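# Lift the latched case, open latch and lid

## Task

Lift the latched case off the table and keep hold of it. At the end the latch lever must be rotated past the midpoint of its opening travel, the lid must be kept wide open, and the case must sit level and high above the table top.

## Robot and tools

ROBOT. Two arms, left_arm and right_arm, each ending in a five-finger hand. right_arm has a right hand and left_arm a mirrored left hand. Base positions in the scene frame: left_arm (+0.032, +0.300, +0.001) m, quat_wxyz (+1.000, 0, 0, +0.004); right_arm (+0.030, -0.255, 0) m, quat_wxyz (+1.000, 0, 0, -0.008). A post stands on the floor behind the arms. show_instructions displays the reference pages (hand images) without moving anything.

FRAMES. Scene frame: origin at table-top height, halfway between the nominal bases, +z up, +x out over the table, left_arm toward +y. Reported end_effector_position (m) and end_effector_quat_wxyz for each arm are in that arm's own base frame, as are its velocities and targets. Offsets you send are along the axes of that arm's current Hand target. The hand point sits 0.05 m in front of the palm and 0.15 m from the wrist face. Its +z runs along the straight fingers, +y out of the palm, +x across the palm (right hand: away from the thumb; left hand: toward it). Straight fingertips reach 0.06-0.07 m past the point along +z and lie 0.06 m behind it along -y. A bracket on the little-finger side of the wrist can strike things.

THE 28-NUMBER ROW. Every number is in [-1, 1]. Order: left_arm dx, dy, dz, rx, ry, rz; left hand little, ring, middle, index, thumb_bend, thumb_turn, force_limit, speed; then the same 14 for right_arm. Pose numbers are offsets, not poses: 1.0 equals 0.6 m of travel or 180 degrees, and rx, ry, rz form one rotation vector. Six zeros means no new pose for that arm. Finger and thumb numbers are absolute targets: +1 straight/open, -1 curled/closed. For thumb_turn, +1 is beside the palm and -1 is across in front of it. force_limit is linear from about 0 N at -1 to 10 N at +1 at the fingertip (15 N for the two thumb motors). speed rises linearly from nearly 0 at -1 to full at +0.48 and stays full above. At full speed a full finger stroke takes 0.49 s. No value means 'keep': to leave a hand alone, resend the eight numbers of its last executed row. If none has run yet, send its hand_measured, hand_force_limit and hand_speed.

execute_actions(actions, cameras). actions is a list of actions. Each action holds up to 15 rows, one row per 1/30 s step, and a short action repeats its last row to fill 15 steps. All rows of one action count from the Hand target at that action's start, so repeating an offset moves further. cameras: list of names (cam_high, cam_low) or ["all"]. An empty actions list returns images by default. An unknown camera name voids the call.

move(target, speed, blend, blocking, cameras). target is one 28-number row or a list of up to 15 rows. Every row's offsets count from the same starting Hand targets, not from the previous row. The path is straight. It does not avoid obstacles or the other arm and is capped at 10 s. speed: m/s path top speed, 0.002-4.3, default 0.25; turning is limited to twice that in rad/s. Give one value or one per target. blend: corner rounding in m, default 0, which means stop at each target. blocking=false returns after about 0.5 s while motion continues. The result adds a 'move:' line: done, off_target, moving, held or fault, plus limits (paced = pose clipped, held = steps withheld).

wait(seconds 0-3600) lets a move run on and sends nothing new. stop() brakes a running move. zoom_image(camera cam_high or cam_low, region [x0, y0, x1, y1] pixels, at most 504 each way) enlarges the latest image. finished_scene(scene 1) ends the scene irreversibly.

RESULTS. 'Hand target' is the last commanded pose after clipping, and the next offsets count from it. The hand often stops 1-3 cm (up to 5 cm) short, usually low, from friction or sag. Waiting does not close this gap. A new execute_actions call, even with all-zero offsets, re-requests the target. Otherwise send the remaining distance as an offset. Orientation requests are clipped to 40 degrees from the measured orientation each step. Small turns can displace the hand point noticeably. hand_measured, hand_stopped_by (moving, target, force, stalled, fault) and hand_load_n (fingertip N, positive pushing open) follow the motor order above. A load near 0 after grasping means the grip is lost. Joint torques carry offsets and noise. Numbers 3 and 4 wrap at ±28 N m. Joint ranges (rad): waist ±2.880, shoulder 0-3.142, elbow 0-3.019, wrist pitch -1.693 to 1.571, wrist yaw ±1.571, wrist roll ±2.094.

GRIPPING. With the thumb turned in front, the hand wraps objects about 0.035-0.065 m thick, or handles down to about 0.025 m. Thumb tip against index pad can pinch light items up to about 0.08 m. A motor moves only when its target changes by 0.002 or more. It locks on arrival or on reaching force_limit, and the lock holds at least 15 N. To grip harder, raise force_limit and send a more-closed target. To release, send a more-open one. For gentle closing use speed -0.94 or lower.

AVOID. Do not drop the case, even a few mm, or release moving parts. Do not let anything fall off the table. Avoid slamming, striking fixed or heavy objects, or pushing hard against things; a stuck arm keeps pressing until commanded back past its hand point. Never let the hands or arms press or collide with each other, including closing one hand on the other's fingers. Do not overload fingers with heavy or fast-swung loads. Motors heat under load or at full stretch: 85 °C brings a MOTOR HOT line, and at 100 °C that arm goes limp for 30-60 s. Arm stops of any kind cost, and fast moves strike harder and stray more.

Each tool is called after "Call:" in YAML: its name, and indented under it one key for each argument.

Reference images:

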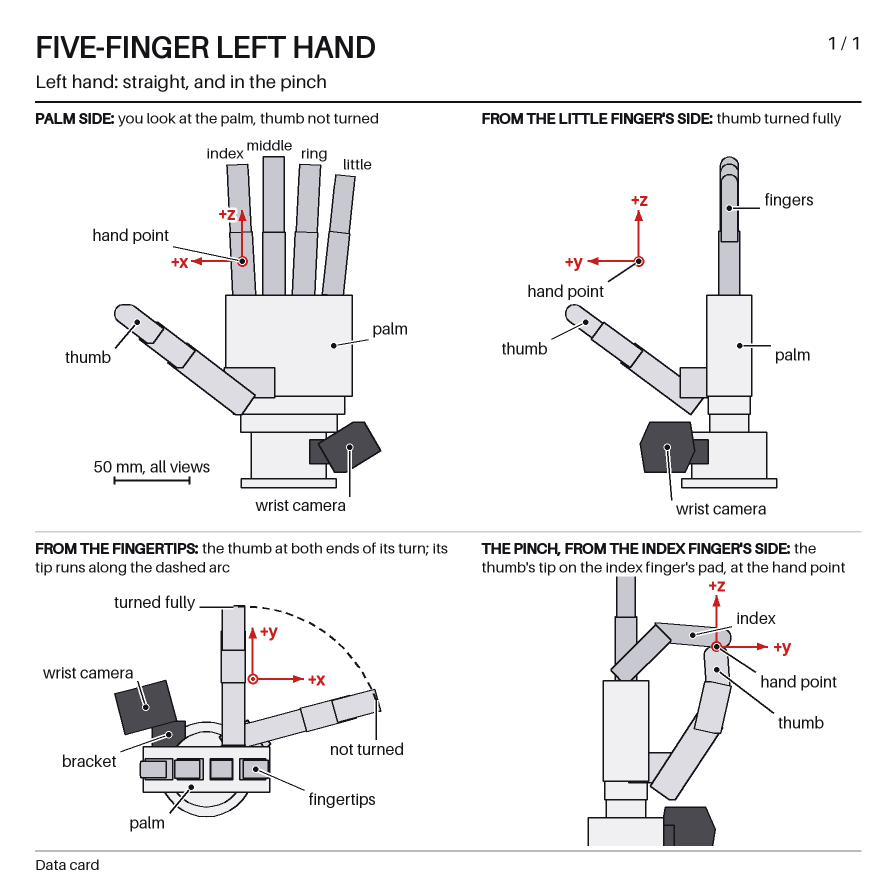

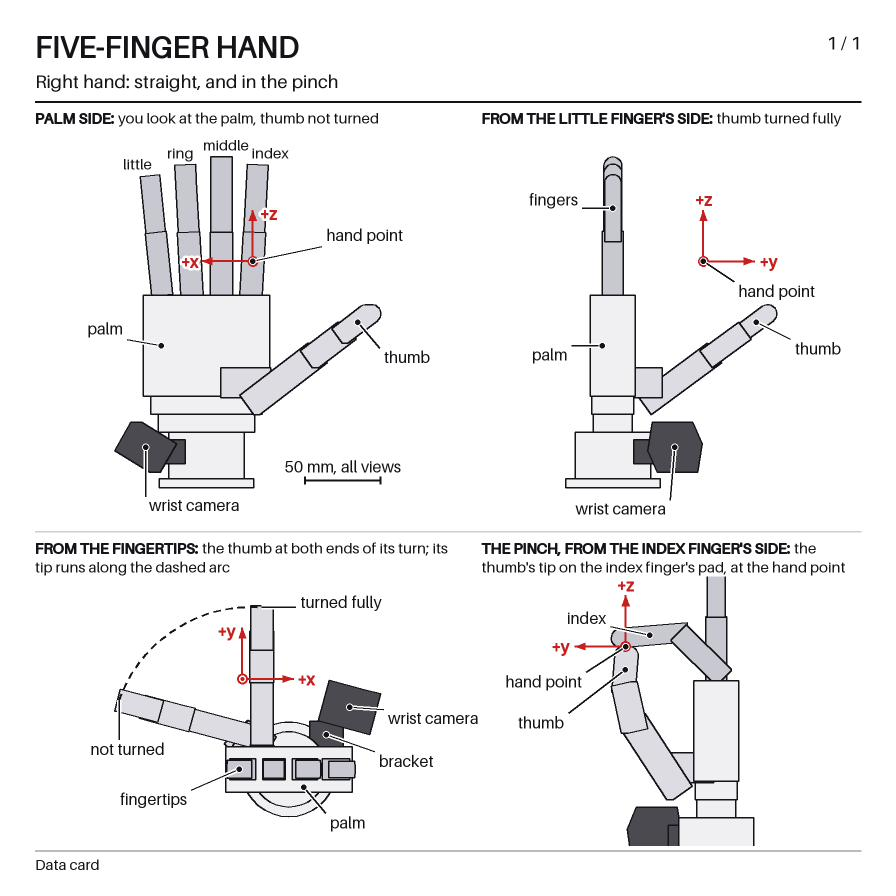

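## Session

Call:
execute_actions:
  actions: []

Scene clock: 0.00 s.
left_arm: end_effector_position=(+0.6640, +0.1358, +0.3511) hand_measured=(+1.000, +1.000, +1.000, +1.000, +1.000, +1.000) hand_load_n=(+0.0, +0.0, +0.0, +0.0, +0.0, +0.0) hand_stopped_by=(target, target, target, target, target, target) hand_force_limit=0.00 hand_speed=-0.80 end_effector_quat_wxyz=(-0.175, +0.931, +0.059, +0.314) | right_arm: end_effector_position=(+0.5742, +0.4397, +0.1217) hand_measured=(+1.000, +1.000, +1.000, +1.000, +1.000, +1.000) hand_load_n=(+0.0, +0.0, +0.0, +0.0, +0.0, +0.0) hand_stopped_by=(target, target, target, target, target, target) hand_force_limit=0.00 hand_speed=-0.80 end_effector_quat_wxyz=(-0.112, +0.700, -0.389, +0.588)
Joint positions: left_arm=[0.231 1.606 1.72 -0.977 -0.226 -1.381] | right_arm=[0.887 2.059 1.658 -0.29 1.11 -0.238]
Joint velocities: within noise
Joint torques (N m): no reading
Motor temperatures (°C): left_arm=[30 35 30 30 32 30] | right_arm=[29 36 33 31 31 31]
Heat: left arm: hottest shoulder 35 °C; right arm: hottest shoulder 36 °C.
Hand target: left_arm +0.6681, +0.1368, +0.3689; -0.178, +0.925, +0.060, +0.330 | right_arm +0.5786, +0.4451, +0.1330; -0.122, +0.694, -0.394, +0.590

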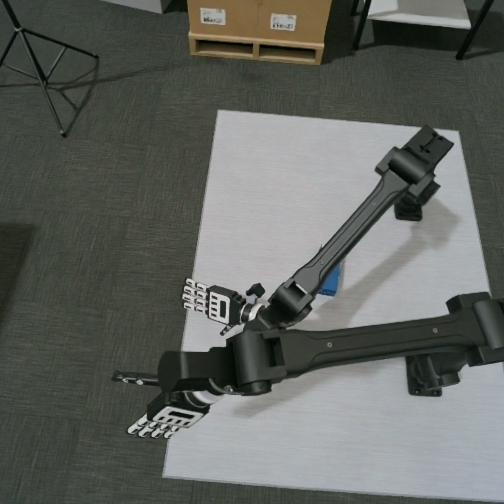

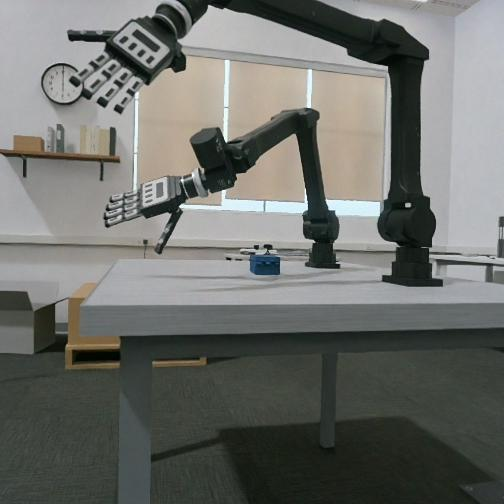

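Call:
zoom_image:
  camera: "cam_low"
  region: [220, 220, 310, 300]

Call:
zoom_image:
  camera: "cam_high"
  region: [270, 210, 390, 330]

Scaled by 5.600.

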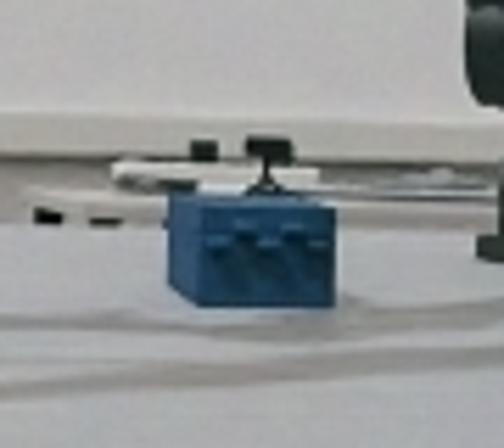

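Scaled by 4.200.

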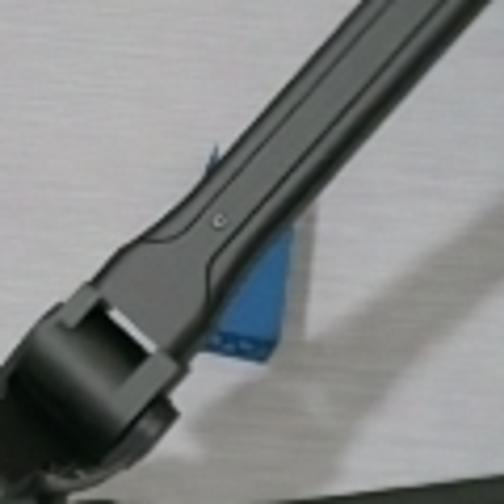

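Call:
move:
  target:
    - [0,0,0,0,0,0,1,1,1,1,1,1,0,-0.8,0.3175,0.058,-0.0267,0,0,0,1,1,1,1,1,1,0,-0.8]
    - [0,0,0,0,0,0,1,1,1,1,1,1,0,-0.8,0.888,0.597,-0.055,0,0,0,1,1,1,1,1,1,0,-0.8]
  blend: 0.05
  cameras: ["all"]

Scene clock: 14.70 s.
left_arm: end_effector_position=(+0.6640, +0.1358, +0.3511) hand_measured=(+1.000, +1.000, +1.000, +1.000, +1.000, +1.000) hand_load_n=(+0.0, +0.0, +0.0, +0.0, +0.0, +0.0) hand_stopped_by=(target, target, target, target, target, target) hand_force_limit=0.00 hand_speed=-0.80 end_effector_quat_wxyz=(-0.175, +0.931, +0.059, +0.314) | right_arm: end_effector_position=(+0.4013, -0.1525, +0.2991) hand_measured=(+1.000, +1.000, +1.000, +1.000, +1.000, +1.000) hand_load_n=(+0.0, +0.0, -0.5, +0.0, +0.0, +0.0) hand_stopped_by=(target, target, target, target, target, target) hand_force_limit=0.00 hand_speed=-0.80 end_effector_quat_wxyz=(-0.124, +0.689, -0.402, +0.590)
Joint positions: left_arm=[0.231 1.606 1.72 -0.977 -0.226 -1.381] | right_arm=[-0.297 0.799 0.756 -0.233 0.023 -0.829]
Joint velocities: left_arm=[-0.015 0.005 -0.022 0.002 0.066 -0.154] | right_arm=[within noise]
Joint torques (N m): left_arm=[0.21 -17.26 11.6 1.58 -0.25 -0.03] | right_arm=[-0.03 -2.67 7.84 1.96 0.05 -0.15]
Heat: left arm: hottest shoulder 35 °C; right arm: hottest shoulder 36 °C.
Hand target: left_arm +0.6681, +0.1368, +0.3689; -0.178, +0.925, +0.060, +0.330 | right_arm +0.4010, -0.1499, +0.2998; -0.122, +0.694, -0.394, +0.590
Off the commanded pose: left_arm 0.018 m, 2 deg | right_arm 0.003 m, 1 deg.
move: done

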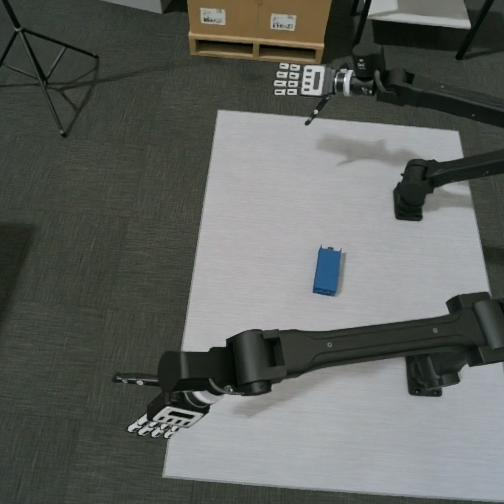

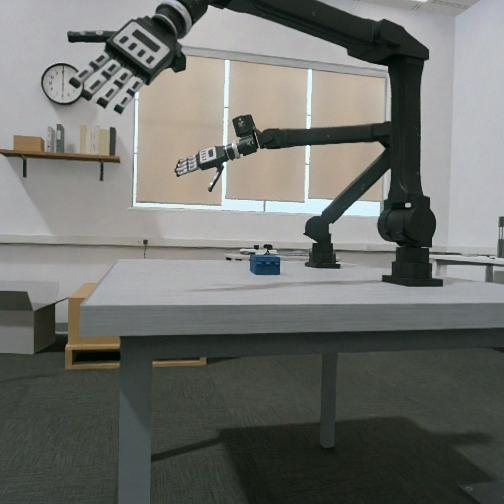

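Call:
zoom_image:
  camera: "cam_high"
  region: [300, 235, 360, 305]

Call:
zoom_image:
  camera: "cam_low"
  region: [240, 235, 290, 285]

Scaled by 7.200.

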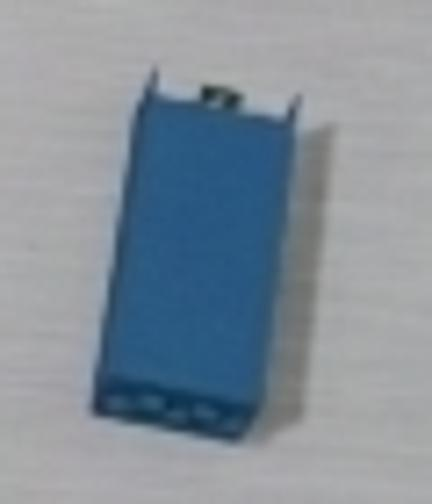

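Scaled by 10.080.

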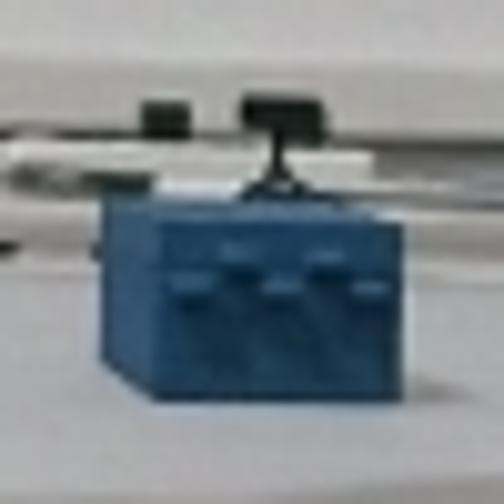

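Call:
move:
  target:
    - [-0.684,0.684,-0.532,-0.057,0.1874,0.5032,0.5,0.5,0.5,0.5,1,-1,0,-0.3,0,0,0,0,0,0,1,1,1,1,1,1,0,-0.8]
  cameras: ["all"]

Scene clock: 113.90 s.
left_arm: end_effector_position=(+0.2488, -0.3490, +0.1951) hand_measured=(+0.500, +0.500, +0.500, +0.500, +1.000, -1.000) hand_load_n=(+0.0, +0.0, +0.0, -0.5, +0.0, +0.0) hand_stopped_by=(target, target, target, target, target, target) hand_force_limit=0.00 hand_speed=-0.30 end_effector_quat_wxyz=(+0.292, -0.583, +0.685, -0.323) | right_arm: end_effector_position=(+0.4013, -0.1525, +0.2991) hand_measured=(+1.000, +1.000, +1.000, +1.000, +1.000, +1.000) hand_load_n=(+0.0, +0.0, +0.0, +0.0, +0.0, +0.0) hand_stopped_by=(target, target, target, target, target, target) hand_force_limit=0.00 hand_speed=-0.80 end_effector_quat_wxyz=(-0.124, +0.689, -0.401, +0.590)
Joint positions: left_arm=[-1.142 1.126 0.924 -0.778 -0.728 -0.751] | right_arm=[-0.297 0.799 0.756 -0.233 0.023 -0.83]
Joint torques (N m): left_arm=[0.5 -8.76 13.26 0.83 -0.73 0.14] | right_arm=[-0.03 -2.73 7.84 1.96 0.05 -0.15]
Motor temperatures (°C): left_arm=[29 36 44 30 31 29] | right_arm=[29 35 40 30 30 31]
Heat: left arm: hottest elbow 44 °C; right arm: hottest elbow 40 °C.
Hand target: left_arm +0.2562, -0.3601, +0.2205; +0.291, -0.582, +0.679, -0.339 | right_arm +0.4010, -0.1499, +0.2998; -0.122, +0.694, -0.394, +0.590
Off the commanded pose: left_arm 0.028 m, 2 deg | right_arm 0.003 m, 1 deg.
move: off_target (left_arm)

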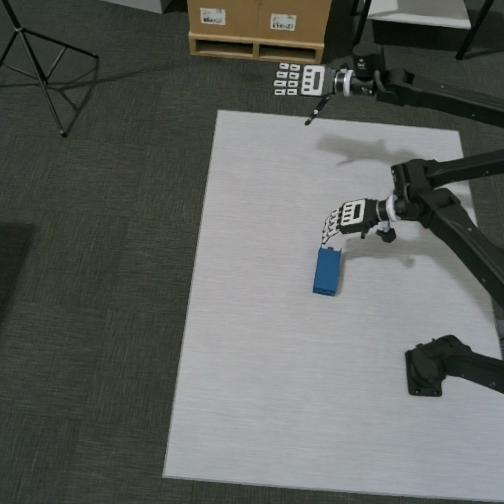

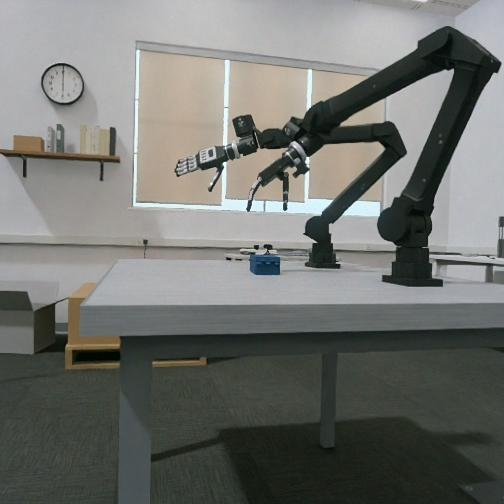

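Call:
zoom_image:
  camera: "cam_high"
  region: [300, 180, 420, 300]

Call:
zoom_image:
  camera: "cam_low"
  region: [220, 130, 370, 280]

Scaled by 4.200.

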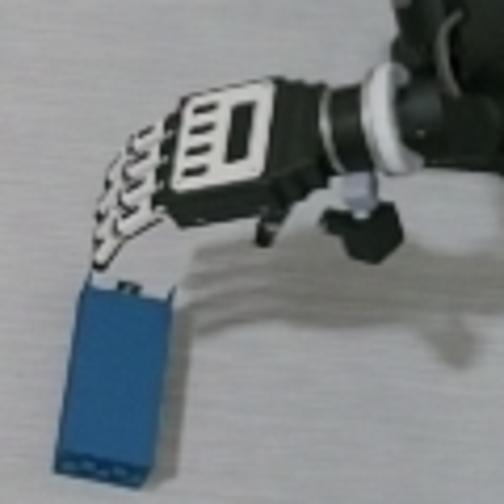

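Scaled by 3.360.

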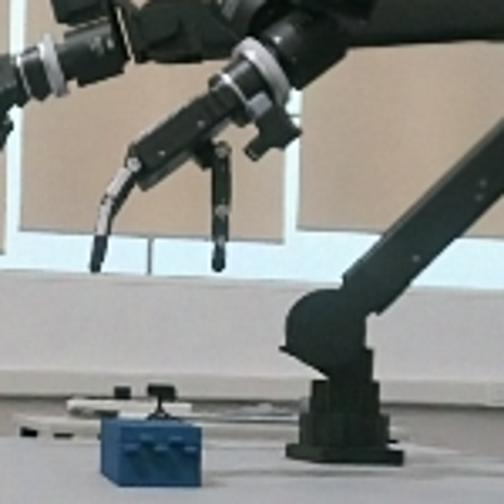

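Call:
move:
  target: [0.0163,0.1052,0.0972,0,0,0,0.5,0.5,0.5,0.5,1,-1,0,-0.3,0,0,0,0,0,0,1,1,1,1,1,1,0,-0.8]
  speed: 0.1
  cameras: ["all"]

Call:
zoom_image:
  camera: "cam_low"
  region: [220, 180, 320, 280]

Call:
zoom_image:
  camera: "cam_high"
  region: [290, 200, 390, 300]

Scene clock: 120.23 s.
left_arm: end_effector_position=(+0.2597, -0.3718, +0.1363) hand_measured=(+0.500, +0.500, +0.500, +0.500, +1.000, -1.000) hand_load_n=(+0.0, +0.0, +0.0, +0.0, +0.0, +0.0) hand_stopped_by=(target, target, target, target, target, target) hand_force_limit=0.00 hand_speed=-0.30 end_effector_quat_wxyz=(+0.289, -0.584, +0.679, -0.339) | right_arm: end_effector_position=(+0.4013, -0.1525, +0.2991) hand_measured=(+1.000, +1.000, +1.000, +1.000, +1.000, +1.000) hand_load_n=(+0.0, +0.0, +0.0, +0.0, +0.0, +0.0) hand_stopped_by=(target, target, target, target, target, target) hand_force_limit=0.00 hand_speed=-0.80 end_effector_quat_wxyz=(-0.124, +0.689, -0.401, +0.590)
Joint positions: left_arm=[-1.141 1.231 0.83 -0.541 -0.728 -0.746] | right_arm=[-0.297 0.799 0.756 -0.233 0.023 -0.83]
Joint torques (N m): left_arm=[0.91 -9.7 8.53 1.74 -0.57 0.15] | right_arm=[0.03 -2.73 7.84 1.95 0.05 -0.15]
Heat: left arm: hottest elbow 44 °C; right arm: hottest elbow 40 °C.
Hand target: left_arm +0.2633, -0.3712, +0.1350; +0.291, -0.582, +0.679, -0.339 | right_arm +0.4010, -0.1499, +0.2998; -0.122, +0.694, -0.394, +0.590
Off the commanded pose: left_arm 0.004 m, 0 deg | right_arm 0.003 m, 1 deg.
move: done

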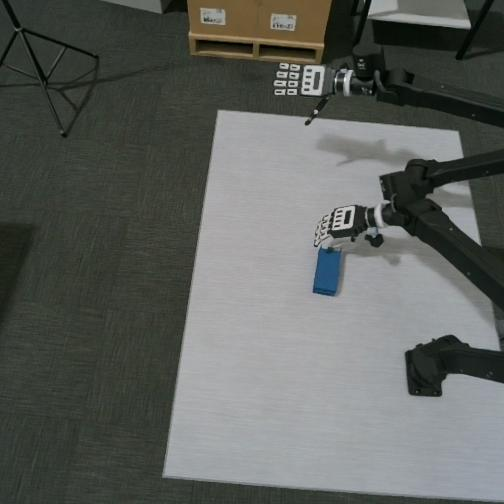

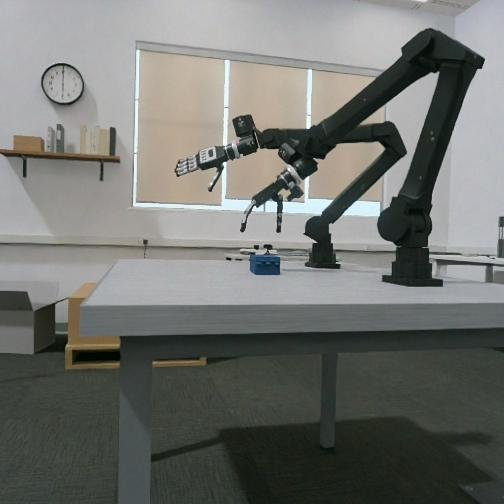

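Scaled by 5.040.

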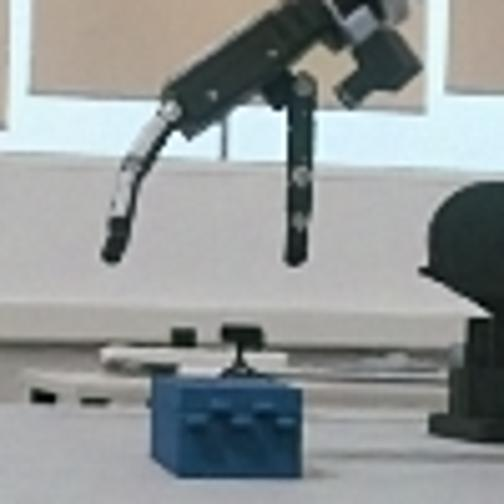

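Scaled by 5.040.

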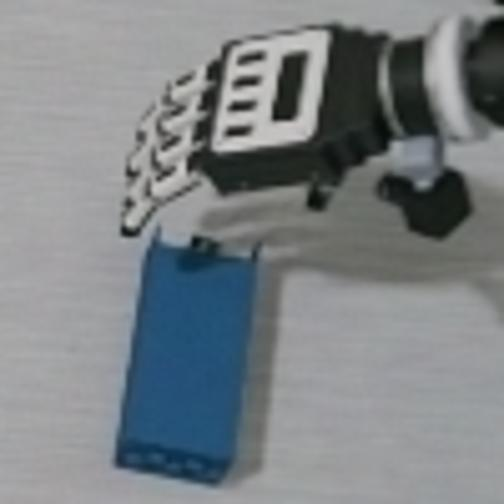

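Call:
move:
  target: [-0.0194,0.0921,0.0543,0,0,0,0.5,0.5,0.5,0.5,1,-1,0,-0.3,0,0,0,0,0,0,1,1,1,1,1,1,0,-0.8]
  speed: 0.08
  cameras: ["all"]

Call:
zoom_image:
  camera: "cam_low"
  region: [220, 200, 300, 280]

Call:
zoom_image:
  camera: "cam_high"
  region: [290, 210, 370, 300]

Scene clock: 126.33 s.
left_arm: end_effector_position=(+0.2548, -0.3597, +0.0734) hand_measured=(+0.500, +0.500, +0.500, +0.500, +1.000, -1.000) hand_load_n=(+0.0, +0.0, +0.0, +0.0, +0.0, +0.0) hand_stopped_by=(target, target, target, target, target, target) hand_force_limit=0.00 hand_speed=-0.30 end_effector_quat_wxyz=(+0.289, -0.584, +0.678, -0.340) | right_arm: end_effector_position=(+0.4013, -0.1525, +0.2991) hand_measured=(+1.000, +1.000, +1.000, +1.000, +1.000, +1.000) hand_load_n=(+0.0, +0.0, -0.5, +0.0, +0.0, +0.0) hand_stopped_by=(target, target, target, target, target, target) hand_force_limit=0.00 hand_speed=-0.80 end_effector_quat_wxyz=(-0.124, +0.689, -0.401, +0.590)
Joint positions: left_arm=[-1.14 1.29 0.691 -0.34 -0.727 -0.744] | right_arm=[-0.297 0.799 0.756 -0.233 0.023 -0.83]
Joint torques (N m): left_arm=[0.85 -9.05 7.58 1.76 -0.56 0.15] | right_arm=[0.03 -2.73 7.84 1.96 0.05 -0.15]
Heat: left arm: hottest elbow 43 °C; right arm: hottest elbow 40 °C.
Hand target: left_arm +0.2580, -0.3586, +0.0712; +0.291, -0.582, +0.679, -0.339 | right_arm +0.4010, -0.1499, +0.2998; -0.122, +0.694, -0.394, +0.590
Off the commanded pose: left_arm 0.004 m, 0 deg | right_arm 0.003 m, 1 deg.
move: done

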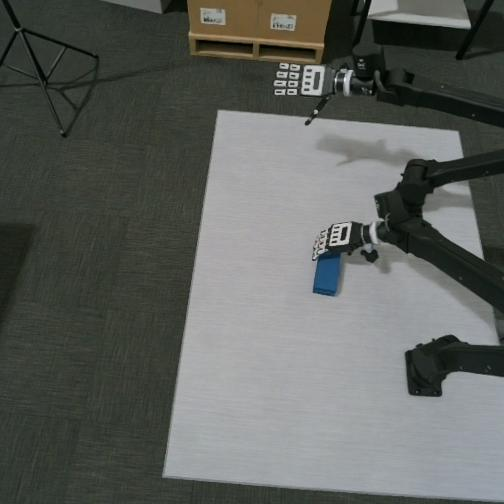

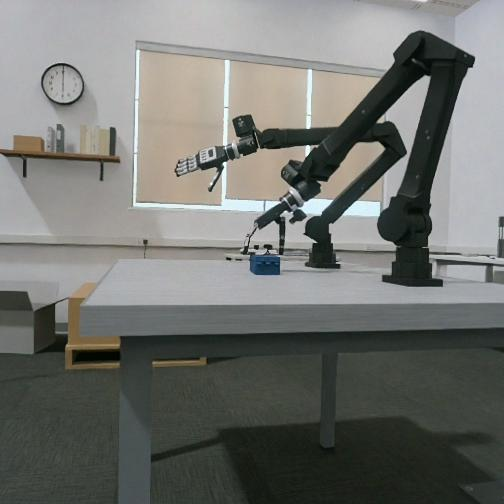

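Scaled by 6.300.

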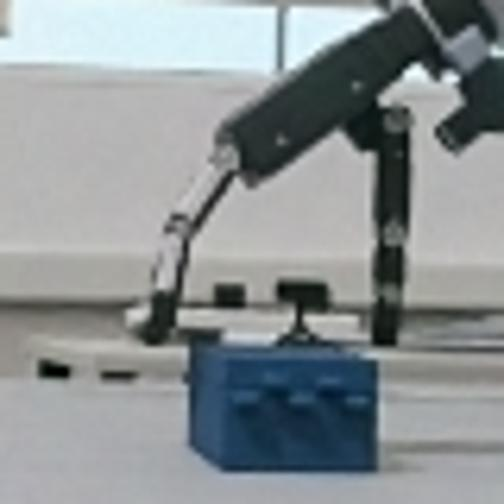

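Scaled by 5.600.

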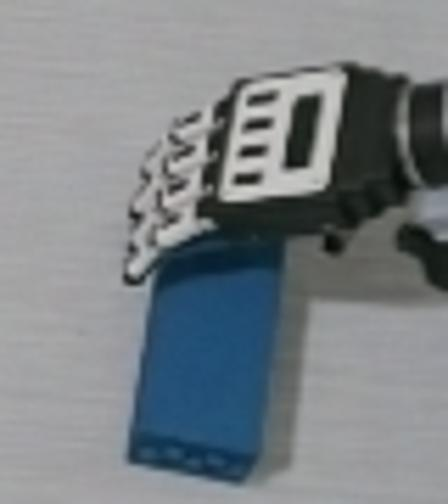

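Call:
move:
  target: [0,0.046,0.0365,0,0,0,0.5,0.5,0.5,0.5,1,-1,0,-0.3,0,0,0,0,0,0,1,1,1,1,1,1,0,-0.8]
  speed: 0.05
  cameras: ["all"]

Call:
zoom_image:
  camera: "cam_low"
  region: [230, 220, 300, 290]

Call:
zoom_image:
  camera: "cam_high"
  region: [290, 210, 370, 300]

Scene clock: 130.63 s.
left_arm: end_effector_position=(+0.2563, -0.3610, +0.0394) hand_measured=(+0.500, +0.500, +0.500, +0.500, +1.000, -1.000) hand_load_n=(+0.0, +0.0, +0.0, -0.5, +0.0, +0.0) hand_stopped_by=(target, target, target, target, target, target) hand_force_limit=0.00 hand_speed=-0.30 end_effector_quat_wxyz=(+0.288, -0.585, +0.677, -0.341) | right_arm: end_effector_position=(+0.4013, -0.1525, +0.2991) hand_measured=(+1.000, +1.000, +1.000, +1.000, +1.000, +1.000) hand_load_n=(+0.0, +0.0, +0.0, +0.0, +0.0, +0.0) hand_stopped_by=(target, target, target, target, target, target) hand_force_limit=0.00 hand_speed=-0.80 end_effector_quat_wxyz=(-0.124, +0.689, -0.401, +0.590)
Joint positions: left_arm=[-1.138 1.366 0.647 -0.215 -0.726 -0.741] | right_arm=[-0.297 0.799 0.756 -0.233 0.023 -0.83]
Joint torques (N m): left_arm=[0.91 -9.47 6.86 1.77 -0.55 0.15] | right_arm=[0.03 -2.73 7.84 1.96 0.05 -0.15]
Heat: left arm: hottest elbow 42 °C; right arm: hottest elbow 40 °C.
Hand target: left_arm +0.2590, -0.3587, +0.0360; +0.291, -0.582, +0.679, -0.339 | right_arm +0.4010, -0.1499, +0.2998; -0.122, +0.694, -0.394, +0.590
Off the commanded pose: left_arm 0.005 m, 0 deg | right_arm 0.003 m, 1 deg.
move: done

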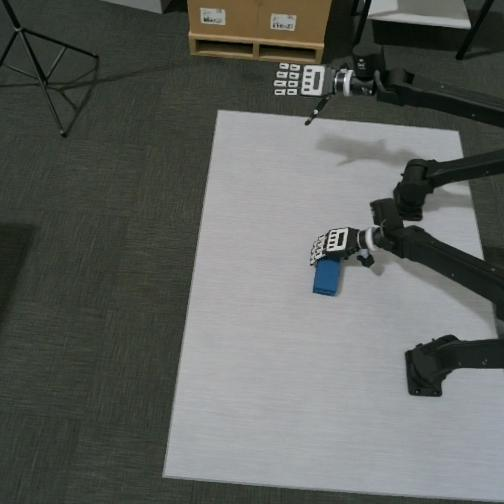

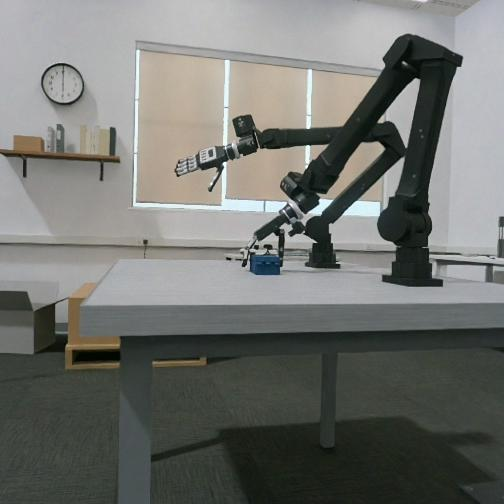

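Scaled by 7.200.

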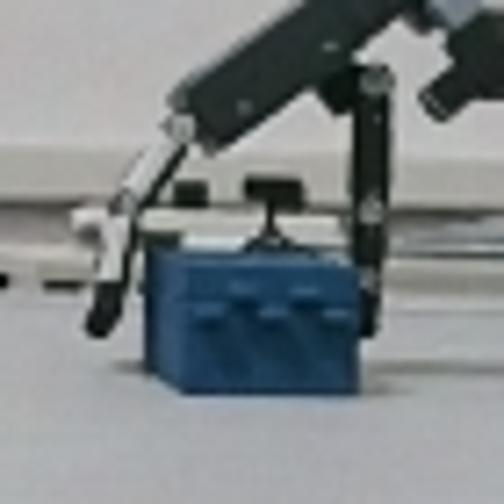

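Scaled by 5.600.

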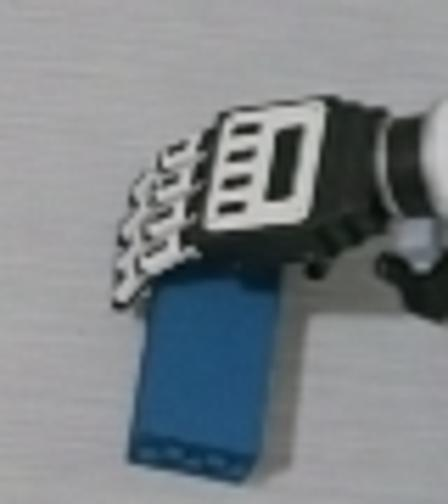

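Call:
move:
  target: [0,0,0,0,0,0,0.28,0.28,0.28,0.28,0.85,-1,-0.4,-0.9,0,0,0,0,0,0,1,1,1,1,1,1,0,-0.8]
  speed: 0.05
  cameras: ["all"]

Call:
zoom_image:
  camera: "cam_low"
  region: [230, 220, 300, 290]

Call:
zoom_image:
  camera: "cam_high"
  region: [290, 210, 370, 300]

Scene clock: 134.67 s.
left_arm: end_effector_position=(+0.2564, -0.3612, +0.0395) hand_measured=(+0.280, +0.280, +0.280, +0.280, +0.850, -1.000) hand_load_n=(+0.0, +0.0, +0.0, +0.0, +0.0, +0.0) hand_stopped_by=(target, target, target, target, target, target) hand_force_limit=-0.40 hand_speed=-0.90 end_effector_quat_wxyz=(+0.288, -0.584, +0.677, -0.341) | right_arm: end_effector_position=(+0.4013, -0.1525, +0.2991) hand_measured=(+1.000, +1.000, +1.000, +1.000, +1.000, +1.000) hand_load_n=(+0.0, +0.0, +0.0, -0.5, +0.0, -0.5) hand_stopped_by=(target, target, target, target, target, target) hand_force_limit=0.00 hand_speed=-0.80 end_effector_quat_wxyz=(-0.124, +0.689, -0.401, +0.590)
Joint positions: left_arm=[-1.138 1.366 0.647 -0.214 -0.726 -0.741] | right_arm=[-0.297 0.799 0.756 -0.233 0.023 -0.83]
Joint torques (N m): left_arm=[0.85 -9.52 6.83 1.74 -0.55 0.15] | right_arm=[0.03 -2.73 7.84 1.96 0.05 -0.15]
Heat: left arm: hottest elbow 42 °C; right arm: hottest elbow 40 °C.
Hand target: left_arm +0.2589, -0.3588, +0.0360; +0.291, -0.582, +0.679, -0.339 | right_arm +0.4010, -0.1499, +0.2998; -0.122, +0.694, -0.394, +0.590
Off the commanded pose: left_arm 0.005 m, 1 deg | right_arm 0.003 m, 1 deg.
move: done

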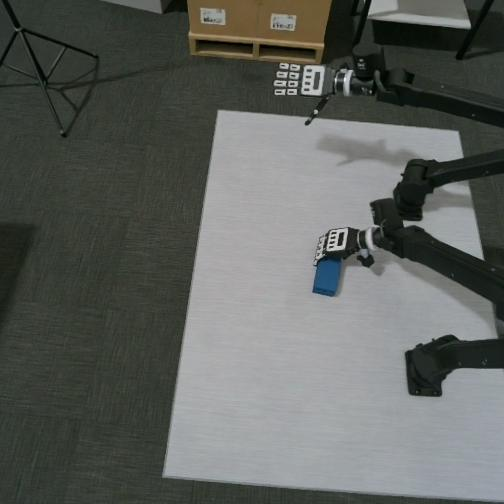

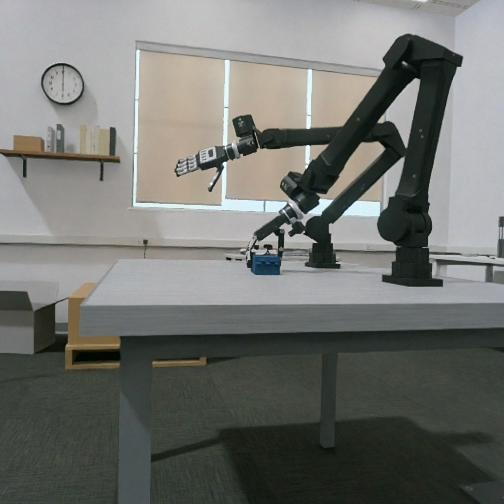

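Scaled by 7.200.

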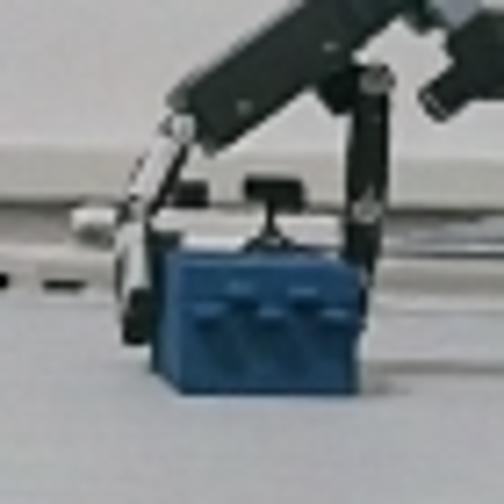

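Scaled by 5.600.

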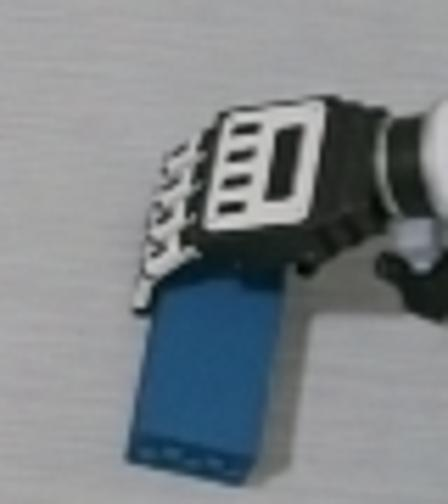

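Call:
move:
  target: [0,0,0,0,0,0,0.16,0.16,0.16,0.16,0.72,-1,-0.5,-0.93,0,0,0,0,0,0,1,1,1,1,1,1,0,-0.8]
  speed: 0.05
  cameras: ["all"]

Call:
zoom_image:
  camera: "cam_low"
  region: [230, 220, 300, 290]

Scene clock: 136.50 s.
left_arm: end_effector_position=(+0.2567, -0.3609, +0.0395) hand_measured=(+0.164, +0.190, +0.196, +0.170, +0.810, -1.000) hand_load_n=(+3.5, +0.5, +0.0, +4.0, +7.5, +5.0) hand_stopped_by=(force, force, force, force, force, target) hand_force_limit=-0.50 hand_speed=-0.93 end_effector_quat_wxyz=(+0.288, -0.585, +0.677, -0.341) | right_arm: end_effector_position=(+0.4013, -0.1525, +0.2991) hand_measured=(+1.000, +1.000, +1.000, +1.000, +1.000, +1.000) hand_load_n=(+0.0, +0.0, +0.0, +0.0, +0.0, +0.0) hand_stopped_by=(target, target, target, target, target, target) hand_force_limit=0.00 hand_speed=-0.80 end_effector_quat_wxyz=(-0.124, +0.689, -0.401, +0.590)
Joint positions: left_arm=[-1.136 1.366 0.647 -0.214 -0.726 -0.741] | right_arm=[-0.297 0.799 0.756 -0.233 0.023 -0.83]
Joint torques (N m): left_arm=[0.79 -9.52 6.84 1.73 -0.55 0.15] | right_arm=[-0.03 -2.67 7.84 1.95 0.05 -0.15]
Heat: left arm: hottest elbow 42 °C; right arm: hottest elbow 40 °C.
Hand target: left_arm +0.2590, -0.3587, +0.0359; +0.291, -0.582, +0.679, -0.339 | right_arm +0.4010, -0.1499, +0.2998; -0.122, +0.694, -0.394, +0.590
Off the commanded pose: left_arm 0.005 m, 1 deg | right_arm 0.003 m, 1 deg.
move: done

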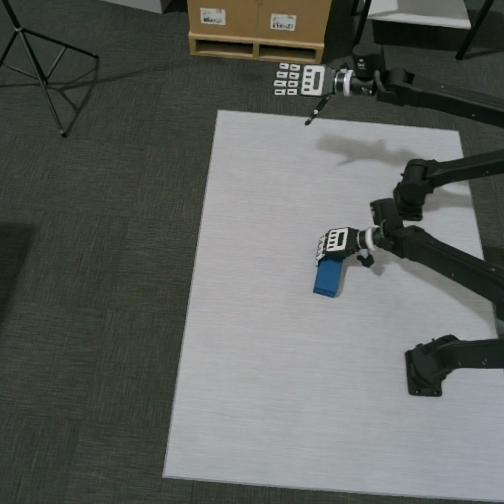

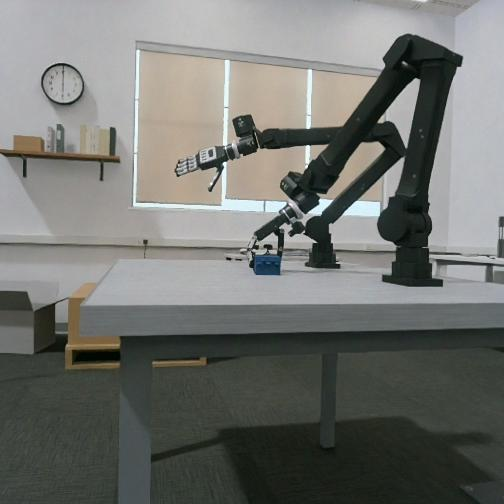

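Scaled by 7.200.

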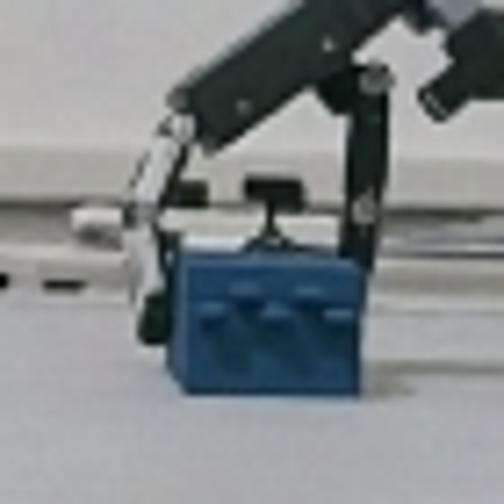

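Call:
move:
  target: [0,0,0,0,0,0,0.16,0.1,0.1,0.16,0.72,-1,-0.4,-0.93,0,0,0,0,0,0,1,1,1,1,1,1,0,-0.8]
  speed: 0.05

Scene clock: 138.67 s.
left_arm: end_effector_position=(+0.2568, -0.3610, +0.0396) hand_measured=(+0.164, +0.178, +0.184, +0.170, +0.810, -1.000) hand_load_n=(+1.0, +4.5, +5.0, +1.5, +10.0, +5.0) hand_stopped_by=(force, force, force, force, force, target) hand_force_limit=-0.40 hand_speed=-0.93 end_effector_quat_wxyz=(+0.288, -0.585, +0.677, -0.341) | right_arm: end_effector_position=(+0.4013, -0.1525, +0.2991) hand_measured=(+1.000, +1.000, +1.000, +1.000, +1.000, +1.000) hand_load_n=(+0.0, +0.0, +0.0, +0.0, +0.0, +0.0) hand_stopped_by=(target, target, target, target, target, target) hand_force_limit=0.00 hand_speed=-0.80 end_effector_quat_wxyz=(-0.124, +0.689, -0.401, +0.590)
Joint positions: left_arm=[-1.136 1.366 0.647 -0.214 -0.726 -0.741] | right_arm=[-0.297 0.799 0.756 -0.233 0.023 -0.83]
Joint torques (N m): left_arm=[0.79 -9.52 6.84 1.73 -0.55 0.15] | right_arm=[0.03 -2.73 7.84 1.95 0.04 -0.15]
Heat: left arm: hottest elbow 42 °C; right arm: hottest elbow 40 °C.
Hand target: left_arm +0.2589, -0.3587, +0.0359; +0.291, -0.582, +0.679, -0.339 | right_arm +0.4010, -0.1499, +0.2998; -0.122, +0.694, -0.394, +0.590
Off the commanded pose: left_arm 0.005 m, 1 deg | right_arm 0.003 m, 1 deg.
move: done

Call:
move:
  target: [0,-0.16,-0.12,0,0,0,0.16,0.1,0.1,0.16,0.72,-1,-0.4,-0.93,0,0,0,0,0,0,1,1,1,1,1,1,0,-0.8]
  speed: 0.06
  cameras: ["all"]

Call:
zoom_image:
  camera: "cam_low"
  region: [220, 190, 300, 270]

Call:
zoom_image:
  camera: "cam_high"
  region: [290, 210, 370, 300]

Scene clock: 144.43 s.
left_arm: end_effector_position=(+0.2478, -0.3428, +0.1246) hand_measured=(+0.164, +0.178, +0.186, +0.170, +0.810, -1.000) hand_load_n=(+0.0, +0.0, +5.0, +3.5, +7.5, +0.0) hand_stopped_by=(force, force, force, force, force, target) hand_force_limit=-0.40 hand_speed=-0.93 end_effector_quat_wxyz=(+0.294, -0.581, +0.690, -0.316) | right_arm: end_effector_position=(+0.4013, -0.1525, +0.2991) hand_measured=(+1.000, +1.000, +1.000, +1.000, +1.000, +1.000) hand_load_n=(+0.0, +0.0, +0.0, +0.0, +0.0, +0.0) hand_stopped_by=(target, target, target, target, target, target) hand_force_limit=0.00 hand_speed=-0.80 end_effector_quat_wxyz=(-0.124, +0.689, -0.401, +0.590)
Joint positions: left_arm=[-1.136 1.18 0.776 -0.586 -0.723 -0.74] | right_arm=[-0.297 0.799 0.756 -0.233 0.023 -0.83]
Joint torques (N m): left_arm=[0.79 -9.93 13.12 0.83 -0.72 0.15] | right_arm=[0.03 -2.73 7.84 1.95 0.04 -0.15]
Heat: left arm: hottest elbow 42 °C; right arm: hottest elbow 40 °C.
Hand target: left_arm +0.2589, -0.3587, +0.1559; +0.291, -0.582, +0.679, -0.339 | right_arm +0.4010, -0.1499, +0.2998; -0.122, +0.694, -0.394, +0.590
Off the commanded pose: left_arm 0.037 m, 3 deg | right_arm 0.003 m, 1 deg.
move: off_target (left_arm)

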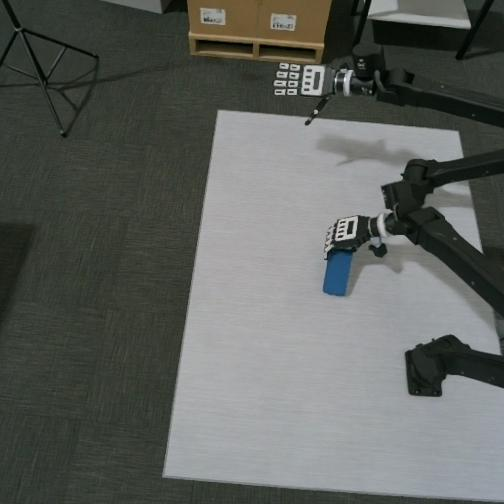

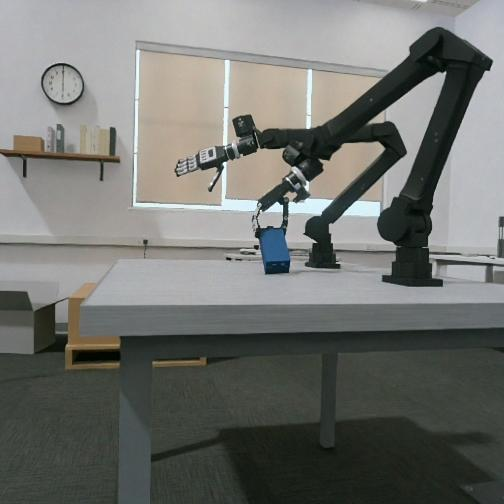

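Scaled by 6.300.

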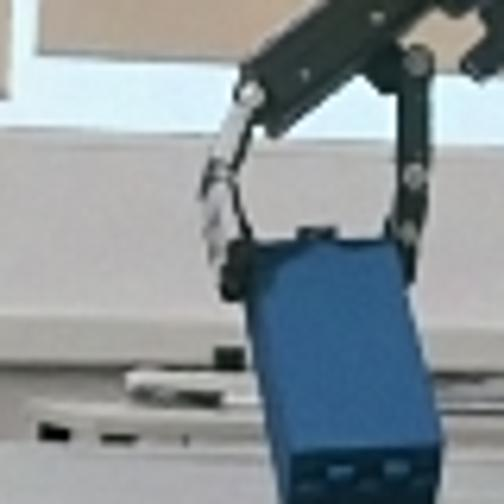

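Scaled by 5.600.

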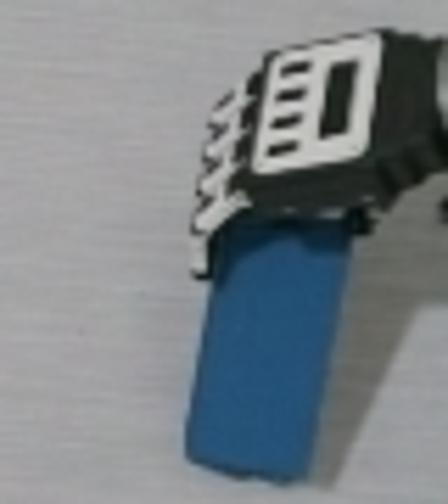

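Call:
move:
  target: [0,0,0,0,0,0,0.16,0.1,0.07,0.12,0.7,-1,0.2,-0.93,0,0,0,0,0,0,1,1,1,1,1,1,0,-0.8]
  speed: 0.05

Scene clock: 149.03 s.
left_arm: end_effector_position=(+0.2478, -0.3428, +0.1246) hand_measured=(+0.164, +0.178, +0.180, +0.158, +0.812, -1.000) hand_load_n=(+0.0, +0.5, +5.5, +6.0, +9.5, +0.0) hand_stopped_by=(force, force, force, force, force, target) hand_force_limit=0.20 hand_speed=-0.93 end_effector_quat_wxyz=(+0.294, -0.581, +0.690, -0.316) | right_arm: end_effector_position=(+0.4013, -0.1525, +0.2991) hand_measured=(+1.000, +1.000, +1.000, +1.000, +1.000, +1.000) hand_load_n=(+0.0, +0.0, +0.0, +0.0, +0.0, +0.0) hand_stopped_by=(target, target, target, target, target, target) hand_force_limit=0.00 hand_speed=-0.80 end_effector_quat_wxyz=(-0.124, +0.689, -0.401, +0.590)
Joint positions: left_arm=[-1.136 1.18 0.776 -0.586 -0.723 -0.74] | right_arm=[-0.297 0.799 0.756 -0.233 0.023 -0.83]
Joint torques (N m): left_arm=[0.79 -9.88 13.09 0.81 -0.72 0.15] | right_arm=[0.03 -2.73 7.84 1.96 0.05 -0.15]
Heat: left arm: hottest elbow 43 °C; right arm: hottest elbow 40 °C.
Hand target: left_arm +0.2589, -0.3587, +0.1559; +0.291, -0.582, +0.679, -0.339 | right_arm +0.4010, -0.1499, +0.2998; -0.122, +0.694, -0.394, +0.590
Off the commanded pose: left_arm 0.037 m, 3 deg | right_arm 0.003 m, 1 deg.
move: done

Call:
move:
  target: [0,-0.187,-0.14,0,0,0,0.16,0.1,0.07,0.12,0.7,-1,0.2,-0.93,0,0,0,0,0,0,1,1,1,1,1,1,0,-0.8]
  speed: 0.06
  cameras: ["all"]

Call:
zoom_image:
  camera: "cam_low"
  region: [220, 130, 340, 250]

Call:
zoom_image:
  camera: "cam_high"
  region: [290, 200, 390, 300]

Scene clock: 152.83 s.
left_arm: end_effector_position=(+0.2514, -0.3502, +0.2589) hand_measured=(+0.164, +0.178, +0.180, +0.158, +0.812, -1.000) hand_load_n=(+0.0, +0.0, +5.5, +6.0, +10.0, +0.0) hand_stopped_by=(force, force, force, force, force, target) hand_force_limit=0.20 hand_speed=-0.93 end_effector_quat_wxyz=(+0.295, -0.580, +0.692, -0.312) | right_arm: end_effector_position=(+0.4013, -0.1525, +0.2991) hand_measured=(+1.000, +1.000, +1.000, +1.000, +1.000, +1.000) hand_load_n=(+0.0, +0.0, +0.0, +0.0, +0.0, +0.0) hand_stopped_by=(target, target, target, target, target, target) hand_force_limit=0.00 hand_speed=-0.80 end_effector_quat_wxyz=(-0.124, +0.689, -0.401, +0.590)
Joint positions: left_arm=[-1.136 1.126 1.1 -0.974 -0.723 -0.74] | right_arm=[-0.297 0.799 0.756 -0.233 0.023 -0.83]
Joint torques (N m): left_arm=[0.79 -10.29 14.31 0.84 -0.72 0.15] | right_arm=[0.03 -2.73 7.84 1.95 0.05 -0.15]
Heat: left arm: hottest elbow 44 °C; right arm: hottest elbow 40 °C.
Hand target: left_arm +0.2592, -0.3586, +0.2959; +0.291, -0.582, +0.679, -0.339 | right_arm +0.4010, -0.1499, +0.2998; -0.122, +0.694, -0.394, +0.590
Off the commanded pose: left_arm 0.039 m, 3 deg | right_arm 0.003 m, 1 deg.
move: off_target (left_arm)

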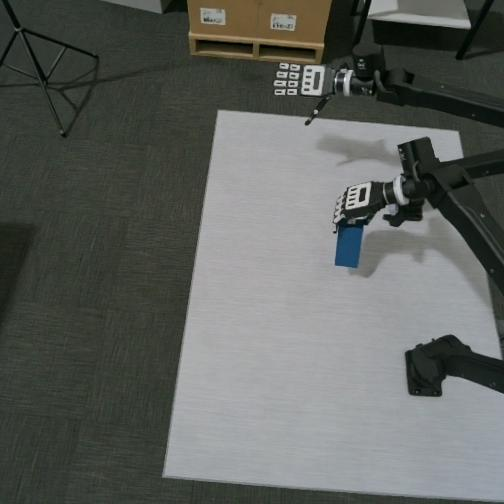

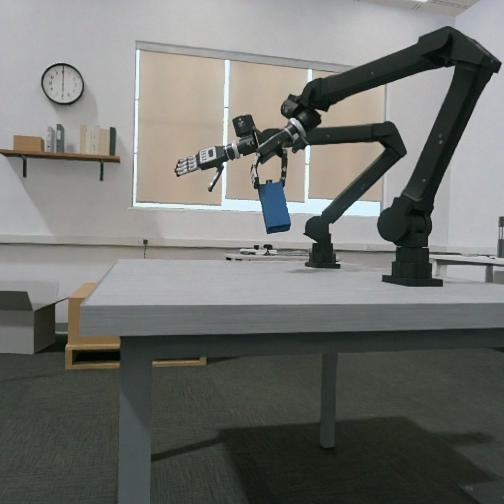

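Scaled by 4.200.

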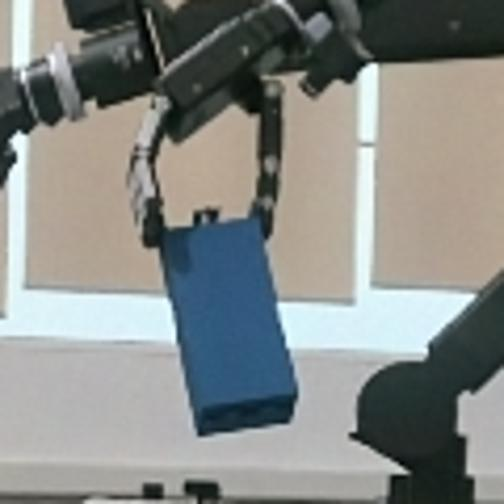

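Scaled by 5.040.

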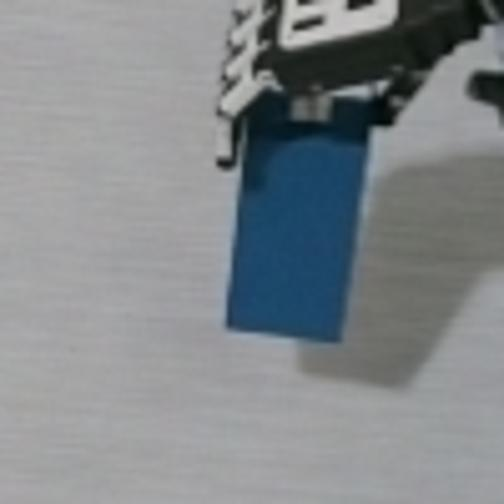

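Call:
zoom_image:
  camera: "cam_low"
  region: [250, 170, 300, 220]

Call:
zoom_image:
  camera: "cam_high"
  region: [325, 205, 375, 255]

Scaled by 10.080.

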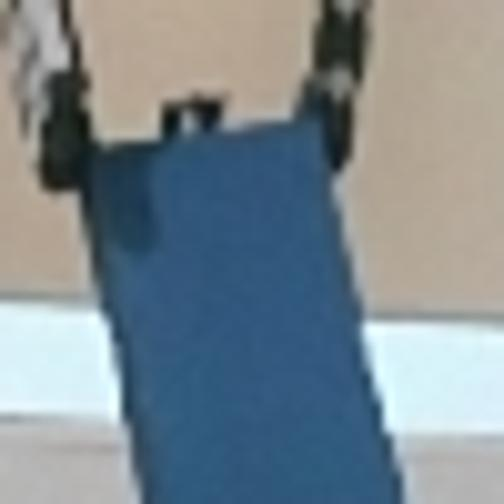

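Scaled by 10.080.

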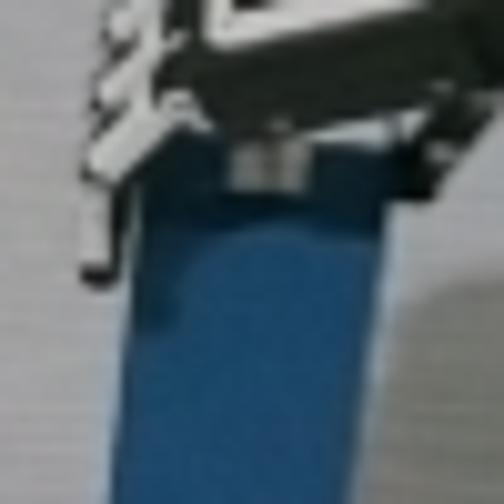

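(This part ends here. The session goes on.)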